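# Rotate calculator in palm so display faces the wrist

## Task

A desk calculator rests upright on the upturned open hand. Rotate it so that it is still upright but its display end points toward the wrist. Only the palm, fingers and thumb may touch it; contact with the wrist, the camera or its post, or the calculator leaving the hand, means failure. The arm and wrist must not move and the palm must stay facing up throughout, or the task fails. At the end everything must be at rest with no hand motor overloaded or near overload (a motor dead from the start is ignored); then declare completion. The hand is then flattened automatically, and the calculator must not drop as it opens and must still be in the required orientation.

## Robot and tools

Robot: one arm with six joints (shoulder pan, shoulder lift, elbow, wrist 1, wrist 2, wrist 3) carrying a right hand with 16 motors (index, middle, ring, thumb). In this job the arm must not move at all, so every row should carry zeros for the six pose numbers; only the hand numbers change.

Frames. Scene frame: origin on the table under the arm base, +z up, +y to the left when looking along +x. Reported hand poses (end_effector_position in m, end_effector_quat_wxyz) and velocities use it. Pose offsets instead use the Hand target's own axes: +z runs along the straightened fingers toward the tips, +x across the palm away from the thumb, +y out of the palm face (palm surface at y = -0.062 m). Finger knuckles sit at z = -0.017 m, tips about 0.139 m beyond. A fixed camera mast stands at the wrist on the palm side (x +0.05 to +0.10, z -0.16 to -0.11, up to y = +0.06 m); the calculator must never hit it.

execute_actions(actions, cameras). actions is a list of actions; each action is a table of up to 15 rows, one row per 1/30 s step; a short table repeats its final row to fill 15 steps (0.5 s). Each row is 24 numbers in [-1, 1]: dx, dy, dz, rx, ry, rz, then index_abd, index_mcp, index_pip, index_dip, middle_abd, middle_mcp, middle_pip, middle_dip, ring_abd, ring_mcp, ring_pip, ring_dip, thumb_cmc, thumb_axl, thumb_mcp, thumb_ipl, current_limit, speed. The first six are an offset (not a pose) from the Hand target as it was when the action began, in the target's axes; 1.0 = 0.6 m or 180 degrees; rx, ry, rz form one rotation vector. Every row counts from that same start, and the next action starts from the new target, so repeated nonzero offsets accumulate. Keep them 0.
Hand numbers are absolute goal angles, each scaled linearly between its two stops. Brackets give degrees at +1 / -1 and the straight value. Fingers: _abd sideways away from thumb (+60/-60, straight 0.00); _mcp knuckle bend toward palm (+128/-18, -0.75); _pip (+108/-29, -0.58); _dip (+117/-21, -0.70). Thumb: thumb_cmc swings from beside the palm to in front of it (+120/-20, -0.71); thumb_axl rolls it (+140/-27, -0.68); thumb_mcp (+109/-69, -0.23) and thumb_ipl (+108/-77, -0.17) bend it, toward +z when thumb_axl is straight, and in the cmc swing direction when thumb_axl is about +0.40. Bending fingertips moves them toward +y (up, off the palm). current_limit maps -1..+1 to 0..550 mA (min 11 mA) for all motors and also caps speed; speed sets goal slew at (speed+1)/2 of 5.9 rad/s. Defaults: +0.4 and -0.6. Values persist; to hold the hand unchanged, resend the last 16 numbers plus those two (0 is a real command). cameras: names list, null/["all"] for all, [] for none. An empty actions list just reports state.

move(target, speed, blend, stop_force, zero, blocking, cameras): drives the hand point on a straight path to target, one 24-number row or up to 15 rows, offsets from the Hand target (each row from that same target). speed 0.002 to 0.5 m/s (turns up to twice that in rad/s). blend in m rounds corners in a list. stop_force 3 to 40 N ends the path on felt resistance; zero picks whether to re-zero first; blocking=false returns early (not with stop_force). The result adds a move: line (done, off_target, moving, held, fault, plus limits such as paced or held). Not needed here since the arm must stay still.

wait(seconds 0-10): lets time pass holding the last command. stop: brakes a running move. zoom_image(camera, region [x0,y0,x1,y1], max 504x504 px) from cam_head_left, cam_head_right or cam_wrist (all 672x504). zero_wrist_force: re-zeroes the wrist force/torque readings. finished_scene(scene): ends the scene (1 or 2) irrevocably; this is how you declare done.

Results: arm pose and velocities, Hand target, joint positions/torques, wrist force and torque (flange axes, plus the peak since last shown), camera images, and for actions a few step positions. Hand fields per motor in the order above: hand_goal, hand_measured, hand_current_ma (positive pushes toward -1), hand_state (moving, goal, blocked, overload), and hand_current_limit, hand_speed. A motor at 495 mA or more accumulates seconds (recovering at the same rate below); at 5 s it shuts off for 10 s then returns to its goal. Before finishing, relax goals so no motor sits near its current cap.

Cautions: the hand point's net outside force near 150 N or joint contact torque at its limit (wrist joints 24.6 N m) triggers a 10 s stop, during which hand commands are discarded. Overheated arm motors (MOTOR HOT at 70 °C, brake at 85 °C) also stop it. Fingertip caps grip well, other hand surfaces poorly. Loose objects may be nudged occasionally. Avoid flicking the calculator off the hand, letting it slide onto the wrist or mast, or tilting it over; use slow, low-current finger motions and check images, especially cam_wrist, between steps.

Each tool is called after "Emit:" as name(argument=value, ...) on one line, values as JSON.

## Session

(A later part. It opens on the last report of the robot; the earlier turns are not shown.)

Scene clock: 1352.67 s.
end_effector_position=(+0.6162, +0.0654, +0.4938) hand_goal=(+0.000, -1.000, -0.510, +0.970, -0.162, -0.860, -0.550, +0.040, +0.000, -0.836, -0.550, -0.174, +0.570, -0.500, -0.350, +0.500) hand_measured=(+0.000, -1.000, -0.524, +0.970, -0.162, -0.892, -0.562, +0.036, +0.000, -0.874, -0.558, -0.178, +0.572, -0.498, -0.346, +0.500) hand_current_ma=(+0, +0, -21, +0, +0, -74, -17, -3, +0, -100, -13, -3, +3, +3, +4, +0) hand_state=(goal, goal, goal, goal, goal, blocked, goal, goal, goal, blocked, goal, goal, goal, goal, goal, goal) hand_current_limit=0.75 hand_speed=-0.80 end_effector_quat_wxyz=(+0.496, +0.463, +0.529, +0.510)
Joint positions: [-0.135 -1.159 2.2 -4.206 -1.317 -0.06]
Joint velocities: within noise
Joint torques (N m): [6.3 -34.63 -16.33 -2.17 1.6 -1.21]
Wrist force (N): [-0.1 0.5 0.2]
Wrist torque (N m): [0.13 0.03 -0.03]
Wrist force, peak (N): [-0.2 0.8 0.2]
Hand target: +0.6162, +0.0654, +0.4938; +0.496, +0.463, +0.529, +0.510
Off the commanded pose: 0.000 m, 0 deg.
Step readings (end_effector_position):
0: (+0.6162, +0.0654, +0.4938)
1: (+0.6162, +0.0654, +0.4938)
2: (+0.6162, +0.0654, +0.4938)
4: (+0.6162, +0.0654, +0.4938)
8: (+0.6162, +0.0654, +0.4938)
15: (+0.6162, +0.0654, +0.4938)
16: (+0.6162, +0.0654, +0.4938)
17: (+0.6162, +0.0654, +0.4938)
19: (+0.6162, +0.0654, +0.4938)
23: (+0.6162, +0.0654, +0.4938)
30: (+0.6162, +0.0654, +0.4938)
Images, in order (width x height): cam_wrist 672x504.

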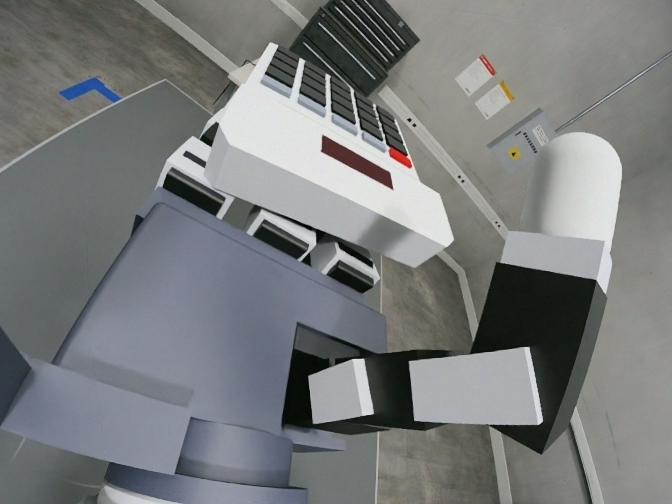

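Emit:
execute_actions(actions=[[[0,0,0,0,0,0,0.0,-1.0,-0.505,0.97,-0.161,-0.90,-0.55,0.04,0.0,-0.83,-0.55,-0.174,0.571,-0.5,-0.35,0.5,0.75,-0.8]],[[0,0,0,0,0,0,0.0,-1.0,-0.505,0.97,-0.161,-0.95,-0.55,0.04,0.0,-0.83,-0.55,-0.174,0.571,-0.5,-0.35,0.5,0.75,-0.8]],[[0,0,0,0,0,0,0.0,-1.0,-0.505,0.97,0.0,-1.0,-0.57,-0.174,0.0,-0.83,-0.55,-0.174,0.571,-0.5,-0.35,0.5,0.75,-0.8]]], cameras=["cam_wrist"])

Emit:
zoom_image(camera="cam_wrist", region=[100, 0, 480, 300])

Scene clock: 1362.77 s.
end_effector_position=(+0.6162, +0.0654, +0.4938) hand_goal=(+0.000, -1.000, -0.506, +0.970, +0.000, -1.000, -0.570, -0.174, +0.000, -0.830, -0.550, -0.174, +0.570, -0.500, -0.350, +0.500) hand_measured=(+0.000, -1.000, -0.522, +0.970, -0.002, -1.000, -0.570, -0.172, +0.000, -0.872, -0.558, -0.178, +0.572, -0.498, -0.346, +0.500) hand_current_ma=(+0, +0, -27, +0, -2, +0, +0, +2, +0, -113, -13, -3, +3, +3, +4, +0) hand_state=(goal, goal, goal, goal, goal, goal, goal, goal, goal, blocked, goal, goal, goal, goal, goal, goal) hand_current_limit=0.75 hand_speed=-0.80 end_effector_quat_wxyz=(+0.496, +0.463, +0.529, +0.510)
Joint positions: [-0.135 -1.159 2.2 -4.206 -1.317 -0.06]
Joint velocities: within noise
Joint torques (N m): [6.08 -34.85 -16.42 -2.13 1.59 -0.99]
Wrist force (N): [-0.3 0.4 0.2]
Wrist torque (N m): [0.13 0.06 -0.05]
Wrist force, peak (N): [-0.4 0.8 0.3]
Hand target: +0.6162, +0.0654, +0.4938; +0.496, +0.463, +0.529, +0.510
Off the commanded pose: 0.000 m, 0 deg.
Step readings (end_effector_position):
0: (+0.6162, +0.0654, +0.4938)
1: (+0.6162, +0.0654, +0.4938)
2: (+0.6162, +0.0654, +0.4938)
4: (+0.6162, +0.0654, +0.4938)
8: (+0.6162, +0.0654, +0.4938)
15: (+0.6162, +0.0654, +0.4938)
16: (+0.6162, +0.0654, +0.4938)
17: (+0.6162, +0.0654, +0.4938)
19: (+0.6162, +0.0654, +0.4938)
23: (+0.6162, +0.0654, +0.4938)
30: (+0.6162, +0.0654, +0.4938)
31: (+0.6162, +0.0654, +0.4938)
32: (+0.6162, +0.0654, +0.4938)
34: (+0.6162, +0.0654, +0.4938)
38: (+0.6162, +0.0654, +0.4938)
45: (+0.6162, +0.0654, +0.4938)
Images, in order (width x height): cam_wrist 672x504.

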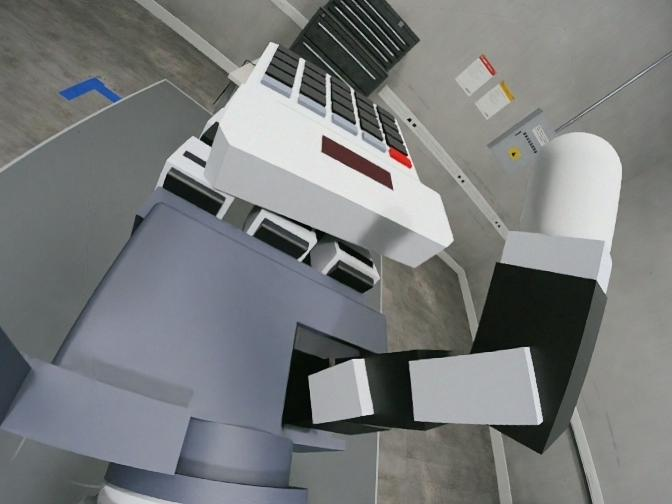

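Scaled by 1.326 from the camera's 672x504 image, which has a finer 960x720 frame.

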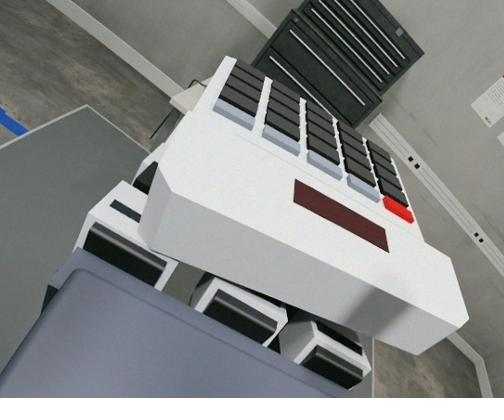

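Emit:
execute_actions(actions=[[[0,0,0,0,0,0,0.0,-1.0,-0.505,0.97,0.04,-0.94,-0.55,-0.174,0.0,-0.83,-0.55,-0.174,0.571,-0.5,-0.35,0.5,0.75,-0.8]],[[0,0,0,0,0,0,0.0,-1.0,-0.505,0.97,0.04,-0.89,-0.55,-0.174,0.0,-0.83,-0.55,-0.174,0.571,-0.5,-0.35,0.5,0.75,-0.8]],[[0,0,0,0,0,0,0.0,-1.0,-0.505,0.97,0.04,-0.855,-0.55,-0.174,0.0,-0.83,-0.55,-0.174,0.571,-0.5,-0.35,0.5,0.75,-0.8]]], cameras=["cam_wrist"])

Emit:
zoom_image(camera="cam_wrist", region=[100, 0, 480, 300])

Scene clock: 1370.87 s.
end_effector_position=(+0.6162, +0.0654, +0.4938) hand_goal=(+0.000, -1.000, -0.506, +0.970, +0.040, -0.856, -0.550, -0.174, +0.000, -0.830, -0.550, -0.174, +0.570, -0.500, -0.350, +0.500) hand_measured=(+0.000, -1.000, -0.522, +0.970, +0.038, -0.880, -0.560, -0.172, +0.000, -0.872, -0.558, -0.178, +0.572, -0.498, -0.346, +0.500) hand_current_ma=(+0, +0, -27, +0, -2, -53, -13, +2, +0, -113, -13, -3, +3, +3, +4, +0) hand_state=(goal, goal, goal, goal, goal, blocked, goal, goal, goal, blocked, goal, goal, goal, goal, goal, goal) hand_current_limit=0.75 hand_speed=-0.80 end_effector_quat_wxyz=(+0.496, +0.463, +0.529, +0.510)
Joint positions: [-0.135 -1.159 2.2 -4.206 -1.317 -0.06]
Joint velocities: within noise
Joint torques (N m): [6.22 -34.82 -16.57 -2.15 1.59 -1.13]
Wrist force (N): [-0.2 0.5 0.3]
Wrist torque (N m): [0.13 0.04 -0.04]
Wrist force, peak (N): [-0.5 0.6 0.3]
Hand target: +0.6162, +0.0654, +0.4938; +0.496, +0.463, +0.529, +0.510
Off the commanded pose: 0.000 m, 0 deg.
Step readings (end_effector_position):
0: (+0.6162, +0.0654, +0.4938)
1: (+0.6162, +0.0654, +0.4938)
2: (+0.6162, +0.0654, +0.4938)
4: (+0.6162, +0.0654, +0.4938)
8: (+0.6162, +0.0654, +0.4938)
15: (+0.6162, +0.0654, +0.4938)
16: (+0.6162, +0.0654, +0.4938)
17: (+0.6162, +0.0654, +0.4938)
19: (+0.6162, +0.0654, +0.4938)
23: (+0.6162, +0.0654, +0.4938)
30: (+0.6162, +0.0654, +0.4938)
31: (+0.6162, +0.0654, +0.4938)
32: (+0.6162, +0.0654, +0.4938)
34: (+0.6162, +0.0654, +0.4938)
38: (+0.6162, +0.0654, +0.4938)
45: (+0.6162, +0.0654, +0.4938)
Images, in order (width x height): cam_wrist 672x504.

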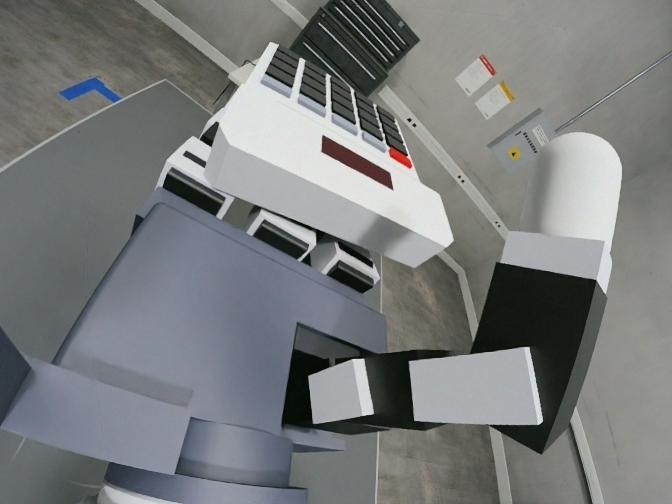

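Scaled by 1.326 from the camera's 672x504 image, which has a finer 960x720 frame.

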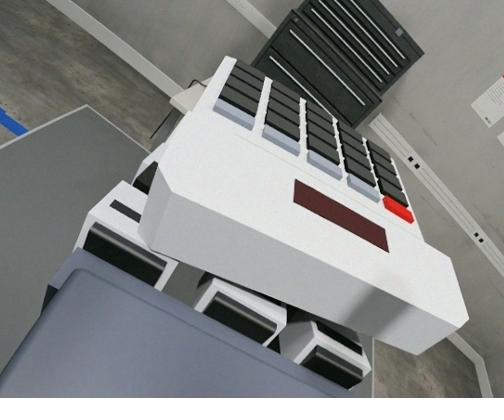

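Emit:
execute_actions(actions=[[[0,0,0,0,0,0,0.0,-1.0,-0.505,0.97,0.04,-0.83,-0.55,-0.174,0.0,-0.83,-0.55,-0.174,0.571,-0.5,-0.35,0.5,0.75,-0.8]],[[0,0,0,0,0,0,0.0,-1.0,-0.505,0.97,0.04,-0.805,-0.55,-0.174,0.0,-0.83,-0.55,-0.174,0.571,-0.5,-0.35,0.5,0.75,-0.8]]], cameras=["cam_wrist"])

Emit:
zoom_image(camera="cam_wrist", region=[100, 0, 480, 300])

Scene clock: 1376.63 s.
end_effector_position=(+0.6162, +0.0654, +0.4938) hand_goal=(+0.000, -1.000, -0.506, +0.970, +0.040, -0.806, -0.550, -0.174, +0.000, -0.830, -0.550, -0.174, +0.570, -0.500, -0.350, +0.500) hand_measured=(+0.000, -1.000, -0.520, +0.970, +0.038, -0.840, -0.560, -0.174, +0.000, -0.866, -0.558, -0.178, +0.572, -0.498, -0.346, +0.500) hand_current_ma=(+0, +0, -24, +0, -1, -86, -13, +0, +0, -90, -13, -3, +3, +3, +4, +0) hand_state=(goal, goal, goal, goal, goal, blocked, goal, goal, goal, blocked, goal, goal, goal, goal, goal, goal) hand_current_limit=0.75 hand_speed=-0.80 end_effector_quat_wxyz=(+0.496, +0.463, +0.529, +0.510)
Joint positions: [-0.135 -1.159 2.2 -4.206 -1.317 -0.06]
Joint velocities: within noise
Joint torques (N m): [6.03 -35.12 -16.43 -2.12 1.65 -1.07]
Wrist force (N): [-0.2 0.4 0.3]
Wrist torque (N m): [0.12 0.04 -0.04]
Wrist force, peak (N): [-0.1 0.8 0.3]
Hand target: +0.6162, +0.0654, +0.4938; +0.496, +0.463, +0.529, +0.510
Off the commanded pose: 0.000 m, 0 deg.
Step readings (end_effector_position):
0: (+0.6162, +0.0654, +0.4938)
1: (+0.6162, +0.0654, +0.4938)
2: (+0.6162, +0.0654, +0.4938)
4: (+0.6162, +0.0654, +0.4938)
8: (+0.6162, +0.0654, +0.4938)
15: (+0.6162, +0.0654, +0.4938)
16: (+0.6162, +0.0654, +0.4938)
17: (+0.6162, +0.0654, +0.4938)
19: (+0.6162, +0.0654, +0.4938)
23: (+0.6162, +0.0654, +0.4938)
30: (+0.6162, +0.0654, +0.4938)
Images, in order (width x height): cam_wrist 672x504.

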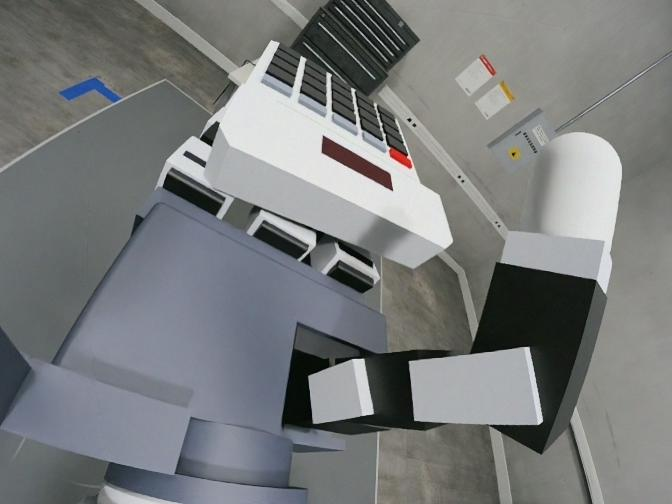

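Scaled by 1.326 from the camera's 672x504 image, which has a finer 960x720 frame.

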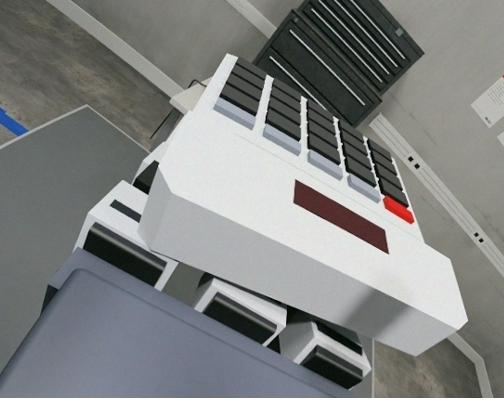

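Emit:
execute_actions(actions=[[[0,0,0,0,0,0,0.0,-1.0,-0.535,0.97,0.04,-0.80,-0.55,-0.174,0.0,-0.83,-0.55,-0.174,0.571,-0.5,-0.35,0.5,0.75,-0.8]],[[0,0,0,0,0,0,0.0,-1.0,-0.56,0.97,0.04,-0.795,-0.55,-0.174,0.0,-0.83,-0.55,-0.174,0.571,-0.5,-0.35,0.5,0.75,-0.8]]], cameras=["cam_wrist"])

Emit:
zoom_image(camera="cam_wrist", region=[100, 0, 480, 300])

Scene clock: 1384.70 s.
end_effector_position=(+0.6162, +0.0654, +0.4938) hand_goal=(+0.000, -1.000, -0.560, +0.970, +0.040, -0.796, -0.550, -0.174, +0.000, -0.830, -0.550, -0.174, +0.570, -0.500, -0.350, +0.500) hand_measured=(+0.000, -1.000, -0.560, +0.972, +0.040, -0.838, -0.560, -0.176, +0.000, -0.860, -0.558, -0.178, +0.572, -0.498, -0.346, +0.500) hand_current_ma=(+0, +0, +0, +1, +0, -114, -13, -2, +0, -72, -13, -3, +3, +3, +4, +0) hand_state=(goal, goal, goal, goal, goal, blocked, goal, goal, goal, blocked, goal, goal, goal, goal, goal, goal) hand_current_limit=0.75 hand_speed=-0.80 end_effector_quat_wxyz=(+0.496, +0.463, +0.529, +0.510)
Joint positions: [-0.135 -1.159 2.2 -4.206 -1.317 -0.06]
Joint velocities: within noise
Joint torques (N m): [6.13 -35.2 -16.32 -2.21 1.52 -1.1]
Wrist force (N): [-0.2 0.4 0.1]
Wrist torque (N m): [0.15 0.04 -0.04]
Wrist force, peak (N): [-0.2 0.8 0.4]
Hand target: +0.6162, +0.0654, +0.4938; +0.496, +0.463, +0.529, +0.510
Off the commanded pose: 0.000 m, 0 deg.
Step readings (end_effector_position):
0: (+0.6162, +0.0654, +0.4938)
1: (+0.6162, +0.0654, +0.4938)
2: (+0.6162, +0.0654, +0.4938)
4: (+0.6162, +0.0654, +0.4938)
8: (+0.6162, +0.0654, +0.4938)
15: (+0.6162, +0.0654, +0.4938)
16: (+0.6162, +0.0654, +0.4938)
17: (+0.6162, +0.0654, +0.4938)
19: (+0.6162, +0.0654, +0.4938)
23: (+0.6162, +0.0654, +0.4938)
30: (+0.6162, +0.0654, +0.4938)
Images, in order (width x height): cam_wrist 672x504.

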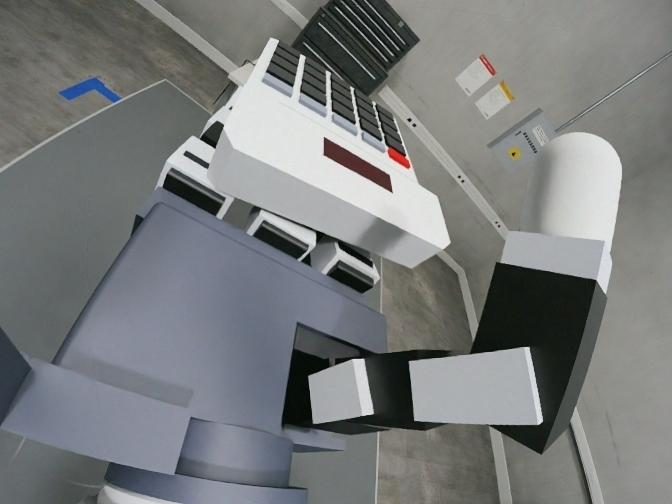

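Scaled by 1.326 from the camera's 672x504 image, which has a finer 960x720 frame.

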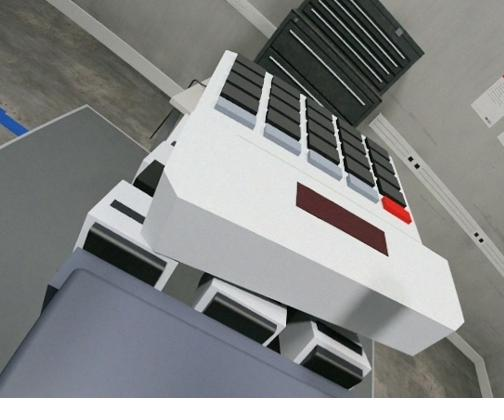

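Emit:
execute_actions(actions=[[[0,0,0,0,0,0,0.0,-1.0,-0.65,0.97,0.04,-0.79,-0.55,-0.174,0.0,-0.825,-0.55,-0.174,0.571,-0.5,-0.35,0.5,0.75,-0.8]],[[0,0,0,0,0,0,0.0,-1.0,-0.80,0.97,0.04,-0.785,-0.55,-0.174,0.0,-0.825,-0.55,-0.174,0.571,-0.5,-0.35,0.5,0.75,-0.8]]], cameras=["cam_wrist"])

Emit:
zoom_image(camera="cam_wrist", region=[100, 0, 480, 300])

Scene clock: 1394.73 s.
end_effector_position=(+0.6162, +0.0654, +0.4938) hand_goal=(+0.000, -1.000, -0.800, +0.970, +0.040, -0.786, -0.550, -0.174, +0.000, -0.826, -0.550, -0.174, +0.570, -0.500, -0.350, +0.500) hand_measured=(+0.000, -1.000, -0.800, +0.972, +0.042, -0.838, -0.564, -0.178, +0.000, -0.850, -0.558, -0.178, +0.572, -0.498, -0.346, +0.500) hand_current_ma=(+0, +0, +0, +2, +1, -144, -22, -4, +0, -54, -13, -3, +3, +3, +4, +0) hand_state=(goal, goal, goal, goal, goal, blocked, goal, goal, goal, blocked, goal, goal, goal, goal, goal, goal) hand_current_limit=0.75 hand_speed=-0.80 end_effector_quat_wxyz=(+0.496, +0.463, +0.529, +0.510)
Joint positions: [-0.135 -1.159 2.2 -4.206 -1.317 -0.06]
Joint velocities: within noise
Joint torques (N m): [5.68 -35.13 -16.44 -2.21 1.6 -1.05]
Wrist force (N): [-0.3 0.5 0.3]
Wrist torque (N m): [0.14 0.05 -0.04]
Wrist force, peak (N): [-0.4 0.8 0.2]
Hand target: +0.6162, +0.0654, +0.4938; +0.496, +0.463, +0.529, +0.510
Off the commanded pose: 0.000 m, 0 deg.
Step readings (end_effector_position):
0: (+0.6162, +0.0654, +0.4938)
1: (+0.6162, +0.0654, +0.4938)
2: (+0.6162, +0.0654, +0.4938)
4: (+0.6162, +0.0654, +0.4938)
8: (+0.6162, +0.0654, +0.4938)
15: (+0.6162, +0.0654, +0.4938)
16: (+0.6162, +0.0654, +0.4938)
17: (+0.6162, +0.0654, +0.4938)
19: (+0.6162, +0.0654, +0.4938)
23: (+0.6162, +0.0654, +0.4938)
30: (+0.6162, +0.0654, +0.4938)
Images, in order (width x height): cam_wrist 672x504.

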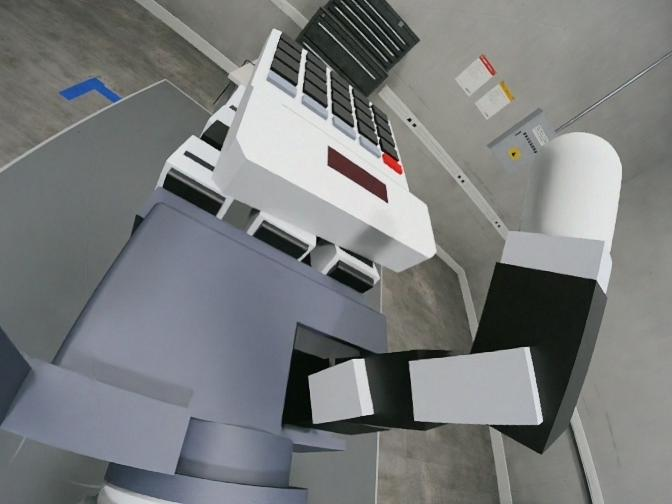

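Scaled by 1.326 from the camera's 672x504 image, which has a finer 960x720 frame.

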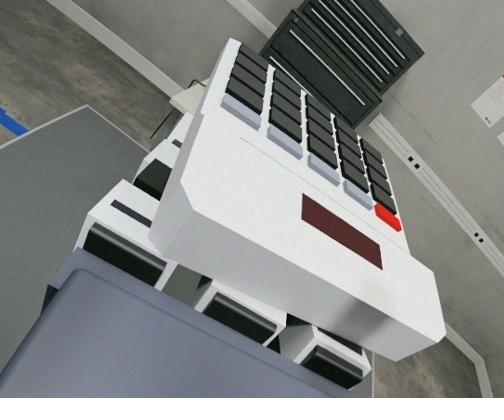

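Emit:
execute_actions(actions=[[[0,0,0,0,0,0,0.06,-1.0,-0.88,0.75,0.04,-0.785,-0.55,-0.174,0.0,-0.825,-0.55,-0.174,0.571,-0.5,-0.35,0.5,0.75,-0.8]]], cameras=["cam_wrist"])

Emit:
zoom_image(camera="cam_wrist", region=[100, 0, 480, 300])

Scene clock: 1402.57 s.
end_effector_position=(+0.6162, +0.0654, +0.4938) hand_goal=(+0.060, -1.000, -0.880, +0.750, +0.040, -0.786, -0.550, -0.174, +0.000, -0.826, -0.550, -0.174, +0.570, -0.500, -0.350, +0.500) hand_measured=(+0.058, -1.000, -0.880, +0.752, +0.042, -0.838, -0.564, -0.178, +0.000, -0.850, -0.558, -0.178, +0.572, -0.498, -0.346, +0.500) hand_current_ma=(-2, +0, +0, +2, +1, -144, -22, -4, +0, -54, -13, -3, +3, +3, +4, +0) hand_state=(goal, goal, goal, goal, goal, blocked, goal, goal, goal, blocked, goal, goal, goal, goal, goal, goal) hand_current_limit=0.75 hand_speed=-0.80 end_effector_quat_wxyz=(+0.496, +0.463, +0.529, +0.510)
Joint positions: [-0.135 -1.159 2.2 -4.206 -1.317 -0.06]
Joint velocities: within noise
Joint torques (N m): [5.57 -35.39 -16.29 -2.22 1.58 -1.12]
Wrist force (N): [-0.3 0.4 0.2]
Wrist torque (N m): [0.14 0.05 -0.05]
Wrist force, peak (N): [-0.4 0.6 0.5]
Hand target: +0.6162, +0.0654, +0.4938; +0.496, +0.463, +0.529, +0.510
Off the commanded pose: 0.000 m, 0 deg.
Step readings (end_effector_position):
0: (+0.6162, +0.0654, +0.4938)
1: (+0.6162, +0.0654, +0.4938)
2: (+0.6162, +0.0654, +0.4938)
4: (+0.6162, +0.0654, +0.4938)
8: (+0.6162, +0.0654, +0.4938)
15: (+0.6162, +0.0654, +0.4938)
Images, in order (width x height): cam_wrist 672x504.

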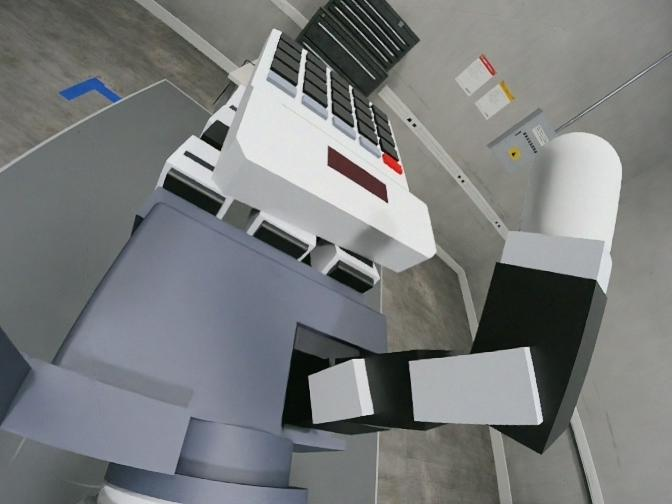

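Scaled by 1.326 from the camera's 672x504 image, which has a finer 960x720 frame.

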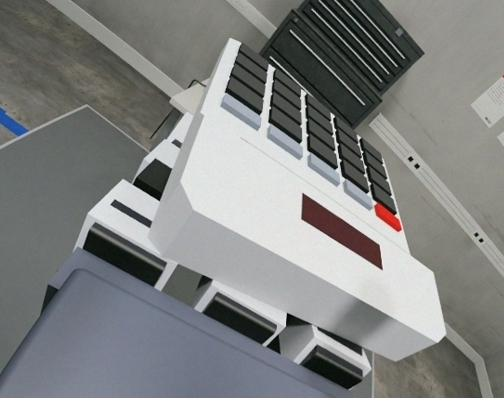

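Emit:
execute_actions(actions=[[[0,0,0,0,0,0,0.14,-1.0,-0.88,0.35,0.04,-0.785,-0.55,-0.174,0.0,-0.825,-0.55,-0.174,0.571,-0.5,-0.35,0.5,0.75,-0.6]],[[0,0,0,0,0,0,0.14,-1.0,-0.85,0.04,0.04,-0.785,-0.55,-0.174,0.0,-0.825,-0.55,-0.174,0.571,-0.5,-0.35,0.5,0.75,-0.7]],[[0,0,0,0,0,0,0.14,-1.0,-0.70,0.04,0.04,-0.785,-0.55,-0.174,0.0,-0.825,-0.55,-0.174,0.571,-0.5,-0.35,0.5,0.75,-0.8]]], cameras=["cam_wrist"])

Emit:
zoom_image(camera="cam_wrist", region=[100, 0, 480, 300])

Scene clock: 1414.43 s.
end_effector_position=(+0.6162, +0.0654, +0.4938) hand_goal=(+0.140, -1.000, -0.700, +0.040, +0.040, -0.786, -0.550, -0.174, +0.000, -0.826, -0.550, -0.174, +0.570, -0.500, -0.350, +0.500) hand_measured=(+0.138, -1.000, -0.710, +0.042, +0.042, -0.838, -0.564, -0.178, +0.000, -0.850, -0.558, -0.178, +0.572, -0.498, -0.346, +0.500) hand_current_ma=(-2, +0, -13, +2, +1, -144, -22, -4, +0, -54, -13, -3, +3, +3, +4, +0) hand_state=(goal, goal, goal, goal, goal, blocked, goal, goal, goal, blocked, goal, goal, goal, goal, goal, goal) hand_current_limit=0.75 hand_speed=-0.80 end_effector_quat_wxyz=(+0.496, +0.463, +0.529, +0.510)
Joint positions: [-0.135 -1.159 2.2 -4.206 -1.317 -0.06]
Joint velocities: within noise
Joint torques (N m): [5.68 -35.66 -16.62 -2.17 1.54 -1.1]
Wrist force (N): [-0.2 0.4 0.2]
Wrist torque (N m): [0.15 0.04 -0.04]
Wrist force, peak (N): [-0.3 0.8 0.5]
Hand target: +0.6162, +0.0654, +0.4938; +0.496, +0.463, +0.529, +0.510
Off the commanded pose: 0.000 m, 0 deg.
Step readings (end_effector_position):
0: (+0.6162, +0.0654, +0.4938)
1: (+0.6162, +0.0654, +0.4938)
2: (+0.6162, +0.0654, +0.4938)
4: (+0.6162, +0.0654, +0.4938)
8: (+0.6162, +0.0654, +0.4938)
15: (+0.6162, +0.0654, +0.4938)
16: (+0.6162, +0.0654, +0.4938)
17: (+0.6162, +0.0654, +0.4938)
19: (+0.6162, +0.0654, +0.4938)
23: (+0.6162, +0.0654, +0.4938)
30: (+0.6162, +0.0654, +0.4938)
31: (+0.6162, +0.0654, +0.4938)
32: (+0.6162, +0.0654, +0.4938)
34: (+0.6162, +0.0654, +0.4938)
38: (+0.6162, +0.0654, +0.4938)
45: (+0.6162, +0.0654, +0.4938)
Images, in order (width x height): cam_wrist 672x504.

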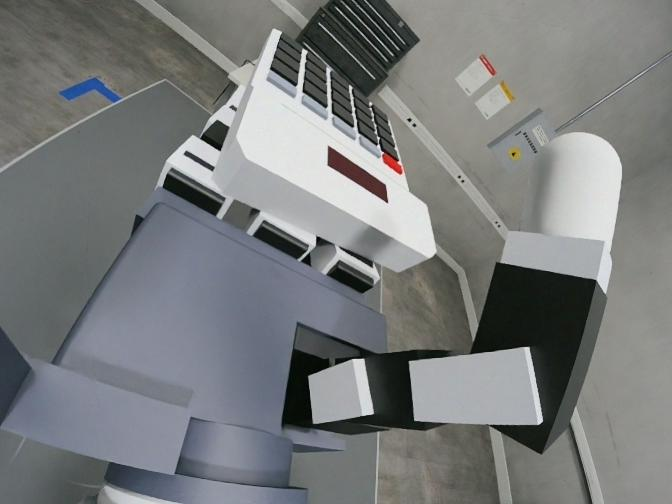

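Scaled by 1.326 from the camera's 672x504 image, which has a finer 960x720 frame.

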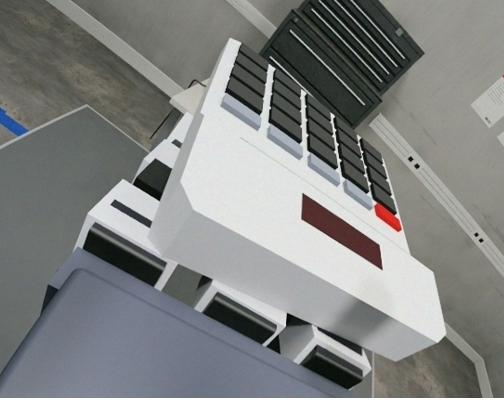

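Emit:
execute_actions(actions=[[[0,0,0,0,0,0,0.14,-1.0,-0.61,0.04,0.04,-0.785,-0.55,-0.174,0.0,-0.825,-0.55,-0.174,0.571,-0.5,-0.35,0.5,0.75,-0.8]],[[0,0,0,0,0,0,0.14,-1.0,-0.56,0.04,0.04,-0.785,-0.55,-0.174,0.0,-0.825,-0.55,-0.174,0.571,-0.5,-0.35,0.5,0.75,-0.8]],[[0,0,0,0,0,0,0.14,-0.96,-0.555,0.04,0.04,-0.785,-0.55,-0.174,0.0,-0.825,-0.55,-0.174,0.571,-0.5,-0.35,0.5,0.75,-0.8]]], cameras=["cam_wrist"])

Emit:
zoom_image(camera="cam_wrist", region=[100, 0, 480, 300])

Scene clock: 1421.40 s.
end_effector_position=(+0.6162, +0.0654, +0.4938) hand_goal=(+0.140, -0.960, -0.556, +0.040, +0.040, -0.786, -0.550, -0.174, +0.000, -0.826, -0.550, -0.174, +0.570, -0.500, -0.350, +0.500) hand_measured=(+0.138, -0.982, -0.566, +0.042, +0.042, -0.838, -0.564, -0.178, +0.000, -0.850, -0.558, -0.178, +0.572, -0.498, -0.346, +0.500) hand_current_ma=(-2, -44, -14, +2, +1, -144, -22, -4, +0, -54, -13, -3, +3, +3, +4, +0) hand_state=(goal, blocked, goal, goal, goal, blocked, goal, goal, goal, blocked, goal, goal, goal, goal, goal, goal) hand_current_limit=0.75 hand_speed=-0.80 end_effector_quat_wxyz=(+0.496, +0.463, +0.529, +0.510)
Joint positions: [-0.135 -1.159 2.2 -4.206 -1.317 -0.06]
Joint velocities: within noise
Joint torques (N m): [5.78 -35.42 -16.61 -2.25 1.56 -1.08]
Wrist force (N): [-0.1 0.6 0.2]
Wrist torque (N m): [0.17 0.02 -0.02]
Wrist force, peak (N): [-0.4 0.7 0.3]
Hand target: +0.6162, +0.0654, +0.4938; +0.496, +0.463, +0.529, +0.510
Off the commanded pose: 0.000 m, 0 deg.
Step readings (end_effector_position):
0: (+0.6162, +0.0654, +0.4938)
1: (+0.6162, +0.0654, +0.4938)
2: (+0.6162, +0.0654, +0.4938)
4: (+0.6162, +0.0654, +0.4938)
8: (+0.6162, +0.0654, +0.4938)
15: (+0.6162, +0.0654, +0.4938)
16: (+0.6162, +0.0654, +0.4938)
17: (+0.6162, +0.0654, +0.4938)
19: (+0.6162, +0.0654, +0.4938)
23: (+0.6162, +0.0654, +0.4938)
30: (+0.6162, +0.0654, +0.4938)
31: (+0.6162, +0.0654, +0.4938)
32: (+0.6162, +0.0654, +0.4938)
34: (+0.6162, +0.0654, +0.4938)
38: (+0.6162, +0.0654, +0.4938)
45: (+0.6162, +0.0654, +0.4938)
Images, in order (width x height): cam_wrist 672x504.

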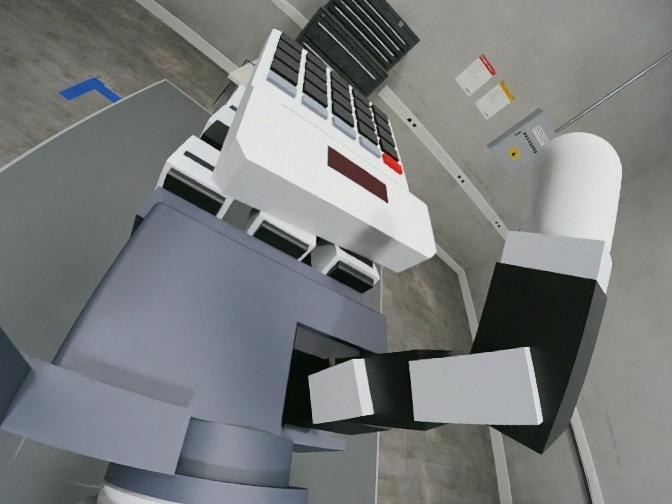

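Scaled by 1.326 from the camera's 672x504 image, which has a finer 960x720 frame.

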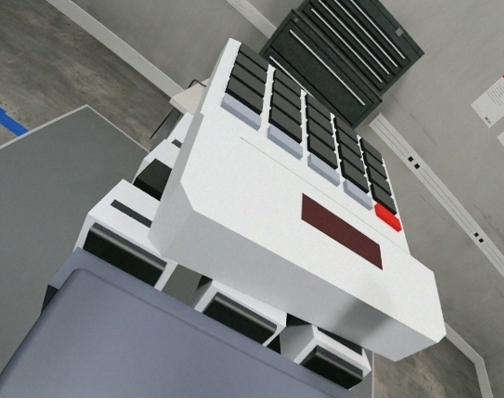

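Emit:
execute_actions(actions=[[[0,0,0,0,0,0,0.14,-0.93,-0.55,0.04,0.04,-0.785,-0.55,-0.174,0.0,-0.825,-0.55,-0.174,0.571,-0.5,-0.35,0.5,0.75,-0.8]],[[0,0,0,0,0,0,0.14,-0.90,-0.55,0.04,0.04,-0.785,-0.55,-0.174,0.0,-0.825,-0.55,-0.174,0.571,-0.5,-0.35,0.5,0.75,-0.8]]], cameras=["cam_wrist"])

Emit:
zoom_image(camera="cam_wrist", region=[100, 0, 480, 300])

Scene clock: 1428.73 s.
end_effector_position=(+0.6162, +0.0654, +0.4938) hand_goal=(+0.140, -0.900, -0.550, +0.040, +0.040, -0.786, -0.550, -0.174, +0.000, -0.826, -0.550, -0.174, +0.570, -0.500, -0.350, +0.500) hand_measured=(+0.138, -0.922, -0.560, +0.042, +0.042, -0.838, -0.564, -0.178, +0.000, -0.850, -0.558, -0.178, +0.572, -0.498, -0.346, +0.500) hand_current_ma=(-2, -46, -13, +2, +1, -144, -22, -4, +0, -54, -13, -3, +3, +3, +4, +0) hand_state=(goal, blocked, goal, goal, goal, blocked, goal, goal, goal, blocked, goal, goal, goal, goal, goal, goal) hand_current_limit=0.75 hand_speed=-0.80 end_effector_quat_wxyz=(+0.496, +0.463, +0.529, +0.510)
Joint positions: [-0.135 -1.159 2.2 -4.206 -1.317 -0.06]
Joint velocities: within noise
Joint torques (N m): [5.19 -35.4 -16.91 -2.16 1.51 -1.11]
Wrist force (N): [-0.3 0.6 0.2]
Wrist torque (N m): [0.17 0.05 -0.05]
Wrist force, peak (N): [-0.4 0.6 0.4]
Hand target: +0.6162, +0.0654, +0.4938; +0.496, +0.463, +0.529, +0.510
Off the commanded pose: 0.000 m, 0 deg.
Step readings (end_effector_position):
0: (+0.6162, +0.0654, +0.4938)
1: (+0.6162, +0.0654, +0.4938)
2: (+0.6162, +0.0654, +0.4938)
4: (+0.6162, +0.0654, +0.4938)
8: (+0.6162, +0.0654, +0.4938)
15: (+0.6162, +0.0654, +0.4938)
16: (+0.6162, +0.0654, +0.4938)
17: (+0.6162, +0.0654, +0.4938)
19: (+0.6162, +0.0654, +0.4938)
23: (+0.6162, +0.0654, +0.4938)
30: (+0.6162, +0.0654, +0.4938)
Images, in order (width x height): cam_wrist 672x504.

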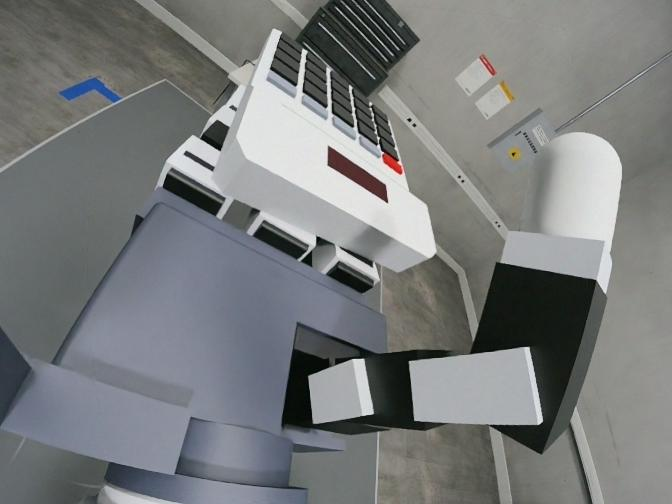

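Scaled by 1.326 from the camera's 672x504 image, which has a finer 960x720 frame.

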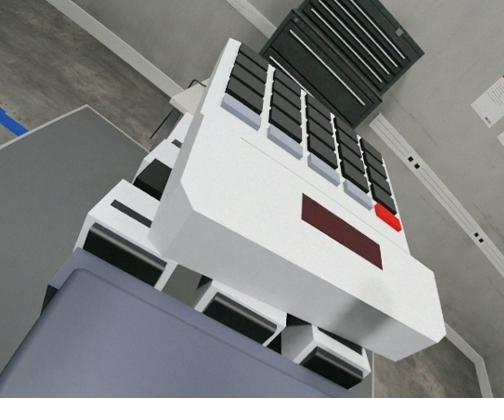

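Emit:
execute_actions(actions=[[[0,0,0,0,0,0,0.14,-0.875,-0.55,0.04,0.04,-0.785,-0.55,-0.174,0.0,-0.825,-0.55,-0.174,0.571,-0.5,-0.35,0.5,0.75,-0.8]],[[0,0,0,0,0,0,0.14,-0.85,-0.55,0.04,0.04,-0.785,-0.55,-0.174,0.0,-0.825,-0.55,-0.174,0.571,-0.5,-0.35,0.5,0.75,-0.8]]], cameras=["cam_wrist"])

Emit:
zoom_image(camera="cam_wrist", region=[100, 0, 480, 300])

Scene clock: 1435.13 s.
end_effector_position=(+0.6162, +0.0654, +0.4938) hand_goal=(+0.140, -0.850, -0.550, +0.040, +0.040, -0.786, -0.550, -0.174, +0.000, -0.826, -0.550, -0.174, +0.570, -0.500, -0.350, +0.500) hand_measured=(+0.138, -0.896, -0.560, +0.040, +0.042, -0.826, -0.564, -0.178, +0.000, -0.850, -0.558, -0.178, +0.572, -0.498, -0.346, +0.500) hand_current_ma=(-2, -127, -14, +0, +1, -106, -22, -4, +0, -51, -13, -3, +3, +3, +4, +0) hand_state=(goal, blocked, goal, goal, goal, blocked, goal, goal, goal, blocked, goal, goal, goal, goal, goal, goal) hand_current_limit=0.75 hand_speed=-0.80 end_effector_quat_wxyz=(+0.496, +0.463, +0.529, +0.510)
Joint positions: [-0.135 -1.159 2.2 -4.206 -1.317 -0.06]
Joint velocities: within noise
Joint torques (N m): [5.22 -35.92 -16.85 -2.35 1.55 -1.05]
Wrist force (N): [-0.2 0.5 0.2]
Wrist torque (N m): [0.15 0.04 -0.04]
Wrist force, peak (N): [-0.2 0.8 0.4]
Hand target: +0.6162, +0.0654, +0.4938; +0.496, +0.463, +0.529, +0.510
Off the commanded pose: 0.000 m, 0 deg.
Step readings (end_effector_position):
0: (+0.6162, +0.0654, +0.4938)
1: (+0.6162, +0.0654, +0.4938)
2: (+0.6162, +0.0654, +0.4938)
4: (+0.6162, +0.0654, +0.4938)
8: (+0.6162, +0.0654, +0.4938)
15: (+0.6162, +0.0654, +0.4938)
16: (+0.6162, +0.0654, +0.4938)
17: (+0.6162, +0.0654, +0.4938)
19: (+0.6162, +0.0654, +0.4938)
23: (+0.6162, +0.0654, +0.4938)
30: (+0.6162, +0.0654, +0.4938)
Images, in order (width x height): cam_wrist 672x504.

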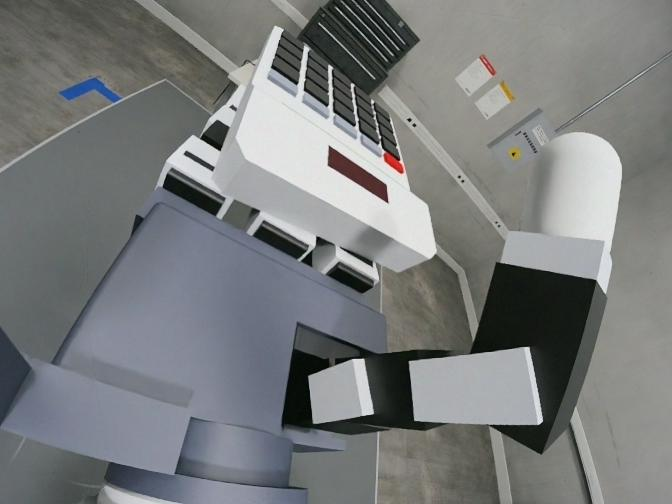

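Scaled by 1.326 from the camera's 672x504 image, which has a finer 960x720 frame.

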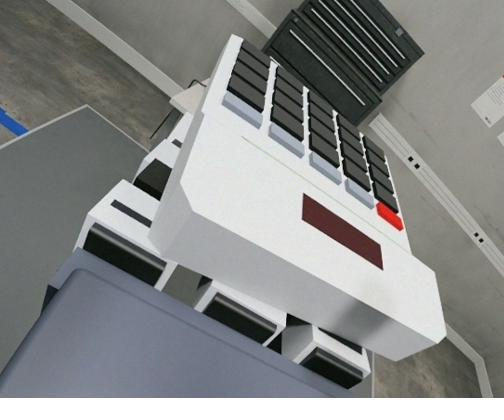

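Emit:
execute_actions(actions=[[[0,0,0,0,0,0,0.14,-0.845,-0.55,0.04,0.04,-0.82,-0.55,-0.174,0.0,-0.82,-0.55,-0.174,0.571,-0.5,-0.35,0.5,0.75,-0.8]],[[0,0,0,0,0,0,0.14,-0.84,-0.55,0.04,0.04,-0.86,-0.55,-0.174,0.0,-0.815,-0.55,-0.174,0.571,-0.5,-0.35,0.5,0.75,-0.8]]], cameras=["cam_wrist"])

Emit:
zoom_image(camera="cam_wrist", region=[100, 0, 480, 300])

Scene clock: 1449.10 s.
end_effector_position=(+0.6162, +0.0654, +0.4938) hand_goal=(+0.140, -0.840, -0.550, +0.040, +0.040, -0.860, -0.550, -0.174, +0.000, -0.816, -0.550, -0.174, +0.570, -0.500, -0.350, +0.500) hand_measured=(+0.138, -0.894, -0.562, +0.038, +0.042, -0.868, -0.560, -0.178, +0.000, -0.842, -0.558, -0.178, +0.572, -0.498, -0.346, +0.500) hand_current_ma=(-1, -158, -21, -2, +1, -13, -15, -4, +0, -58, -13, -3, +3, +3, +4, +0) hand_state=(goal, blocked, goal, goal, goal, goal, goal, goal, goal, blocked, goal, goal, goal, goal, goal, goal) hand_current_limit=0.75 hand_speed=-0.80 end_effector_quat_wxyz=(+0.496, +0.463, +0.529, +0.510)
Joint positions: [-0.135 -1.159 2.2 -4.206 -1.317 -0.06]
Joint velocities: within noise
Joint torques (N m): [4.64 -35.84 -17 -2.24 1.5 -1.02]
Wrist force (N): [-0.2 0.5 0.2]
Wrist torque (N m): [0.15 0.04 -0.04]
Wrist force, peak (N): [-0.3 0.8 0.3]
Hand target: +0.6162, +0.0654, +0.4938; +0.496, +0.463, +0.529, +0.510
Off the commanded pose: 0.000 m, 0 deg.
Step readings (end_effector_position):
0: (+0.6162, +0.0654, +0.4938)
1: (+0.6162, +0.0654, +0.4938)
2: (+0.6162, +0.0654, +0.4938)
4: (+0.6162, +0.0654, +0.4938)
8: (+0.6162, +0.0654, +0.4938)
15: (+0.6162, +0.0654, +0.4938)
16: (+0.6162, +0.0654, +0.4938)
17: (+0.6162, +0.0654, +0.4938)
19: (+0.6162, +0.0654, +0.4938)
23: (+0.6162, +0.0654, +0.4938)
30: (+0.6162, +0.0654, +0.4938)
Images, in order (width x height): cam_wrist 672x504.

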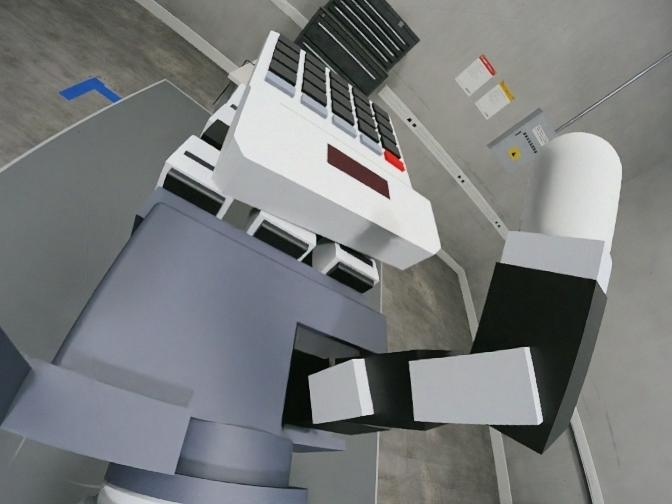

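Scaled by 1.326 from the camera's 672x504 image, which has a finer 960x720 frame.

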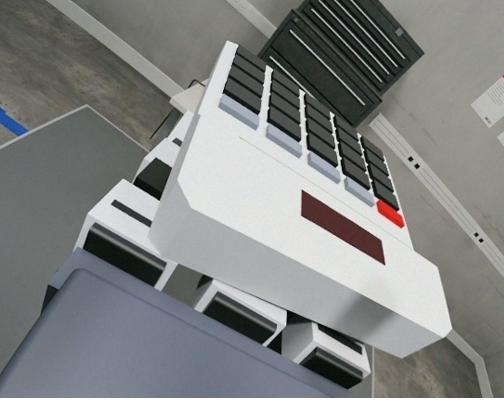

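Emit:
execute_actions(actions=[[[0,0,0,0,0,0,0.14,-0.84,-0.55,0.04,0.04,-0.92,-0.57,-0.174,0.0,-0.79,-0.55,-0.174,0.571,-0.5,-0.35,0.5,0.75,-0.8]],[[0,0,0,0,0,0,0.14,-0.84,-0.55,0.04,0.04,-1.0,-0.65,-0.174,0.0,-0.77,-0.55,-0.174,0.571,-0.5,-0.35,0.5,0.75,-0.8]]], cameras=["cam_wrist"])

Emit:
zoom_image(camera="cam_wrist", region=[100, 0, 480, 300])

Scene clock: 1462.43 s.
end_effector_position=(+0.6162, +0.0654, +0.4938) hand_goal=(+0.140, -0.840, -0.550, +0.040, +0.040, -1.000, -0.650, -0.174, +0.000, -0.770, -0.550, -0.174, +0.570, -0.500, -0.350, +0.500) hand_measured=(+0.138, -0.888, -0.562, +0.038, +0.042, -1.000, -0.650, -0.178, +0.000, -0.808, -0.558, -0.178, +0.572, -0.498, -0.346, +0.500) hand_current_ma=(-1, -134, -21, -2, +1, +0, +0, -4, +0, -96, -13, -3, +3, +3, +4, +0) hand_state=(goal, blocked, goal, goal, goal, goal, goal, goal, goal, blocked, goal, goal, goal, goal, goal, goal) hand_current_limit=0.75 hand_speed=-0.80 end_effector_quat_wxyz=(+0.496, +0.463, +0.529, +0.510)
Joint positions: [-0.135 -1.159 2.2 -4.206 -1.317 -0.06]
Joint velocities: within noise
Joint torques (N m): [4.67 -36.07 -16.97 -2.31 1.53 -0.93]
Wrist force (N): [-0.2 0.5 0.3]
Wrist torque (N m): [0.15 0.04 -0.04]
Wrist force, peak (N): [-0.3 0.8 0.3]
Hand target: +0.6162, +0.0654, +0.4938; +0.496, +0.463, +0.529, +0.510
Off the commanded pose: 0.000 m, 0 deg.
Step readings (end_effector_position):
0: (+0.6162, +0.0654, +0.4938)
1: (+0.6162, +0.0654, +0.4938)
2: (+0.6162, +0.0654, +0.4938)
4: (+0.6162, +0.0654, +0.4938)
8: (+0.6162, +0.0654, +0.4938)
15: (+0.6162, +0.0654, +0.4938)
16: (+0.6162, +0.0654, +0.4938)
17: (+0.6162, +0.0654, +0.4938)
19: (+0.6162, +0.0654, +0.4938)
23: (+0.6162, +0.0654, +0.4938)
30: (+0.6162, +0.0654, +0.4938)
Images, in order (width x height): cam_wrist 672x504.

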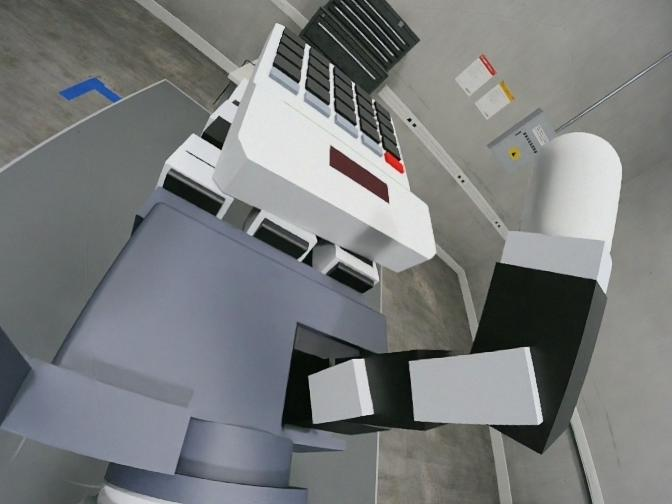

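Scaled by 1.326 from the camera's 672x504 image, which has a finer 960x720 frame.

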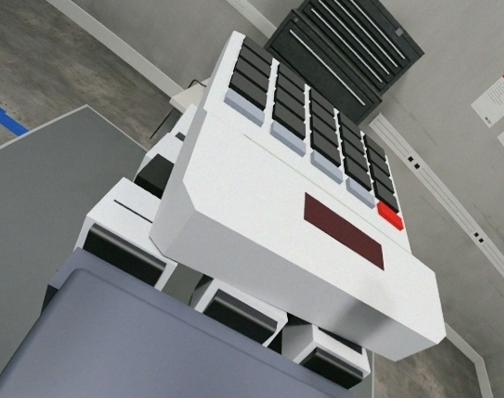

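Emit:
execute_actions(actions=[[[0,0,0,0,0,0,0.14,-0.84,-0.55,0.04,0.04,-1.0,-0.80,-0.174,0.0,-0.745,-0.55,-0.174,0.571,-0.5,-0.35,0.5,0.75,-0.8]],[[0,0,0,0,0,0,0.14,-0.84,-0.55,0.04,0.04,-1.0,-0.80,-0.174,0.0,-0.725,-0.55,-0.174,0.571,-0.5,-0.35,0.5,0.75,-0.8]]], cameras=["cam_wrist"])

Emit:
zoom_image(camera="cam_wrist", region=[100, 0, 480, 300])

Scene clock: 1482.40 s.
end_effector_position=(+0.6162, +0.0654, +0.4938) hand_goal=(+0.140, -0.840, -0.550, +0.040, +0.040, -1.000, -0.800, -0.174, +0.000, -0.726, -0.550, -0.174, +0.570, -0.500, -0.350, +0.500) hand_measured=(+0.142, -0.878, -0.562, +0.038, +0.042, -1.000, -0.800, -0.178, +0.000, -0.774, -0.560, -0.178, +0.572, -0.498, -0.346, +0.500) hand_current_ma=(+1, -97, -21, -2, +1, +0, +0, -4, +0, -132, -13, -3, +3, +3, +4, +0) hand_state=(goal, blocked, goal, goal, goal, goal, goal, goal, goal, blocked, goal, goal, goal, goal, goal, goal) hand_current_limit=0.75 hand_speed=-0.80 end_effector_quat_wxyz=(+0.496, +0.463, +0.529, +0.510)
Joint positions: [-0.135 -1.159 2.2 -4.206 -1.317 -0.06]
Joint velocities: within noise
Joint torques (N m): [4.88 -36.05 -17.1 -2.26 1.5 -0.92]
Wrist force (N): [-0.2 0.5 0.2]
Wrist torque (N m): [0.14 0.04 -0.04]
Wrist force, peak (N): [-0.3 0.8 0.2]
Hand target: +0.6162, +0.0654, +0.4938; +0.496, +0.463, +0.529, +0.510
Off the commanded pose: 0.000 m, 0 deg.
Step readings (end_effector_position):
0: (+0.6162, +0.0654, +0.4938)
1: (+0.6162, +0.0654, +0.4938)
2: (+0.6162, +0.0654, +0.4938)
4: (+0.6162, +0.0654, +0.4938)
8: (+0.6162, +0.0654, +0.4938)
15: (+0.6162, +0.0654, +0.4938)
16: (+0.6162, +0.0654, +0.4938)
17: (+0.6162, +0.0654, +0.4938)
19: (+0.6162, +0.0654, +0.4938)
23: (+0.6162, +0.0654, +0.4938)
30: (+0.6162, +0.0654, +0.4938)
Images, in order (width x height): cam_wrist 672x504.

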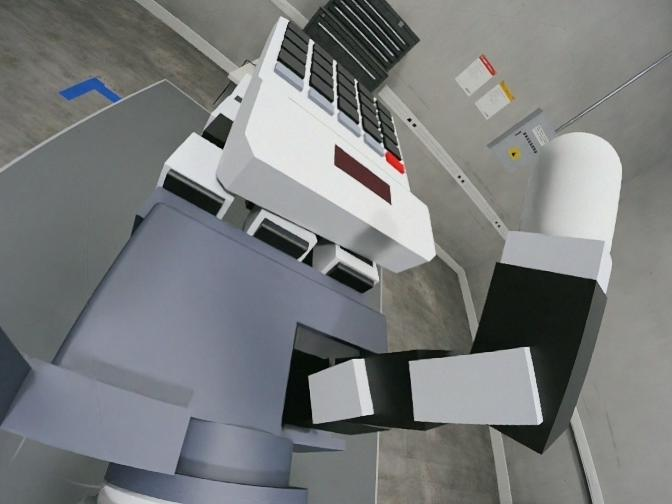

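Scaled by 1.326 from the camera's 672x504 image, which has a finer 960x720 frame.

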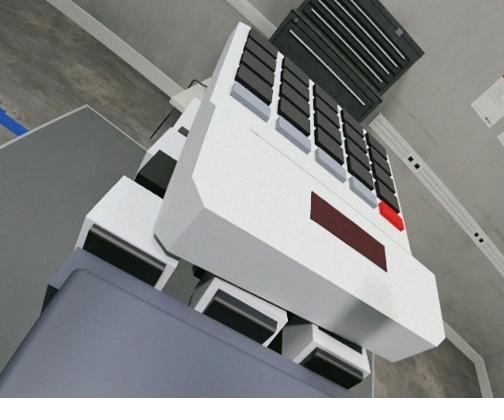

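Emit:
execute_actions(actions=[[[0,0,0,0,0,0,0.14,-0.87,-0.55,0.15,0.04,-1.0,-0.80,-0.174,0.0,-0.725,-0.55,-0.174,0.571,-0.5,-0.35,0.5,0.75,-0.8]],[[0,0,0,0,0,0,0.14,-0.885,-0.55,0.23,0.04,-1.0,-0.80,-0.174,0.0,-0.725,-0.55,-0.174,0.571,-0.5,-0.35,0.5,0.75,-0.8]]], cameras=["cam_wrist"])

Emit:
zoom_image(camera="cam_wrist", region=[100, 0, 480, 300])

Scene clock: 1500.77 s.
end_effector_position=(+0.6162, +0.0654, +0.4938) hand_goal=(+0.140, -0.886, -0.550, +0.230, +0.040, -1.000, -0.800, -0.174, +0.000, -0.726, -0.550, -0.174, +0.570, -0.500, -0.350, +0.500) hand_measured=(+0.142, -0.904, -0.562, +0.218, +0.042, -1.000, -0.800, -0.178, +0.000, -0.770, -0.560, -0.178, +0.572, -0.498, -0.346, +0.500) hand_current_ma=(+1, -34, -21, -21, +1, +0, +0, -4, +0, -121, -13, -3, +3, +3, +4, +0) hand_state=(goal, goal, goal, goal, goal, goal, goal, goal, goal, blocked, goal, goal, goal, goal, goal, goal) hand_current_limit=0.75 hand_speed=-0.80 end_effector_quat_wxyz=(+0.496, +0.463, +0.529, +0.510)
Joint positions: [-0.135 -1.159 2.2 -4.206 -1.317 -0.06]
Joint velocities: within noise
Joint torques (N m): [4.56 -36.08 -17.22 -2.23 1.5 -1]
Wrist force (N): [-0.2 0.5 0.4]
Wrist torque (N m): [0.12 0.04 -0.04]
Wrist force, peak (N): [-0.4 0.8 0.4]
Hand target: +0.6162, +0.0654, +0.4938; +0.496, +0.463, +0.529, +0.510
Off the commanded pose: 0.000 m, 0 deg.
Step readings (end_effector_position):
0: (+0.6162, +0.0654, +0.4938)
1: (+0.6162, +0.0654, +0.4938)
2: (+0.6162, +0.0654, +0.4938)
4: (+0.6162, +0.0654, +0.4938)
8: (+0.6162, +0.0654, +0.4938)
15: (+0.6162, +0.0654, +0.4938)
16: (+0.6162, +0.0654, +0.4938)
17: (+0.6162, +0.0654, +0.4938)
19: (+0.6162, +0.0654, +0.4938)
23: (+0.6162, +0.0654, +0.4938)
30: (+0.6162, +0.0654, +0.4938)
Images, in order (width x height): cam_wrist 672x504.

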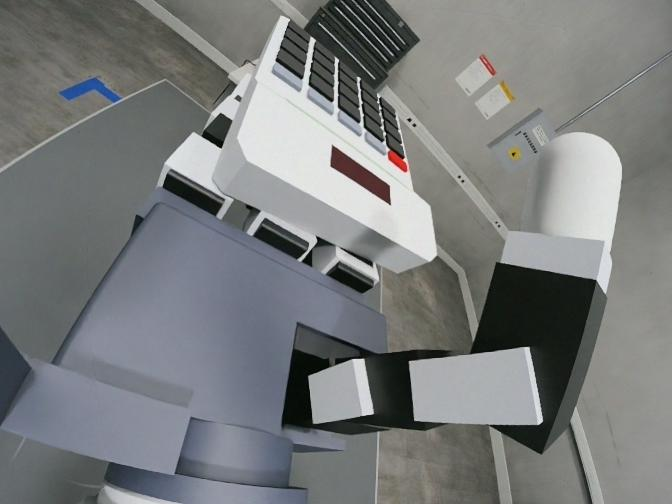

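Scaled by 1.326 from the camera's 672x504 image, which has a finer 960x720 frame.

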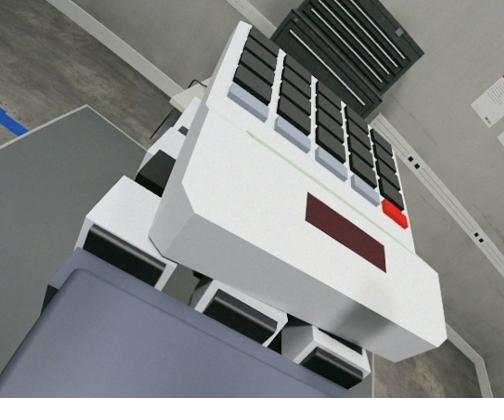

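Emit:
zoom_image(camera="cam_wrist", region=[190, 120, 450, 290])

Scaled by 1.938 from the camera's 672x504 image, which has a finer 960x720 frame.

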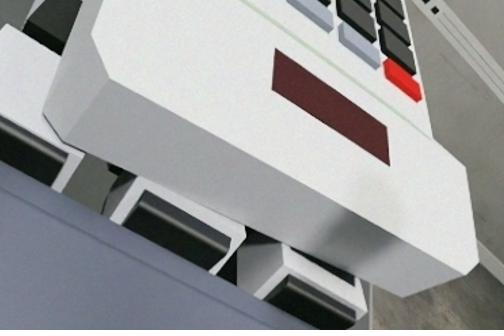

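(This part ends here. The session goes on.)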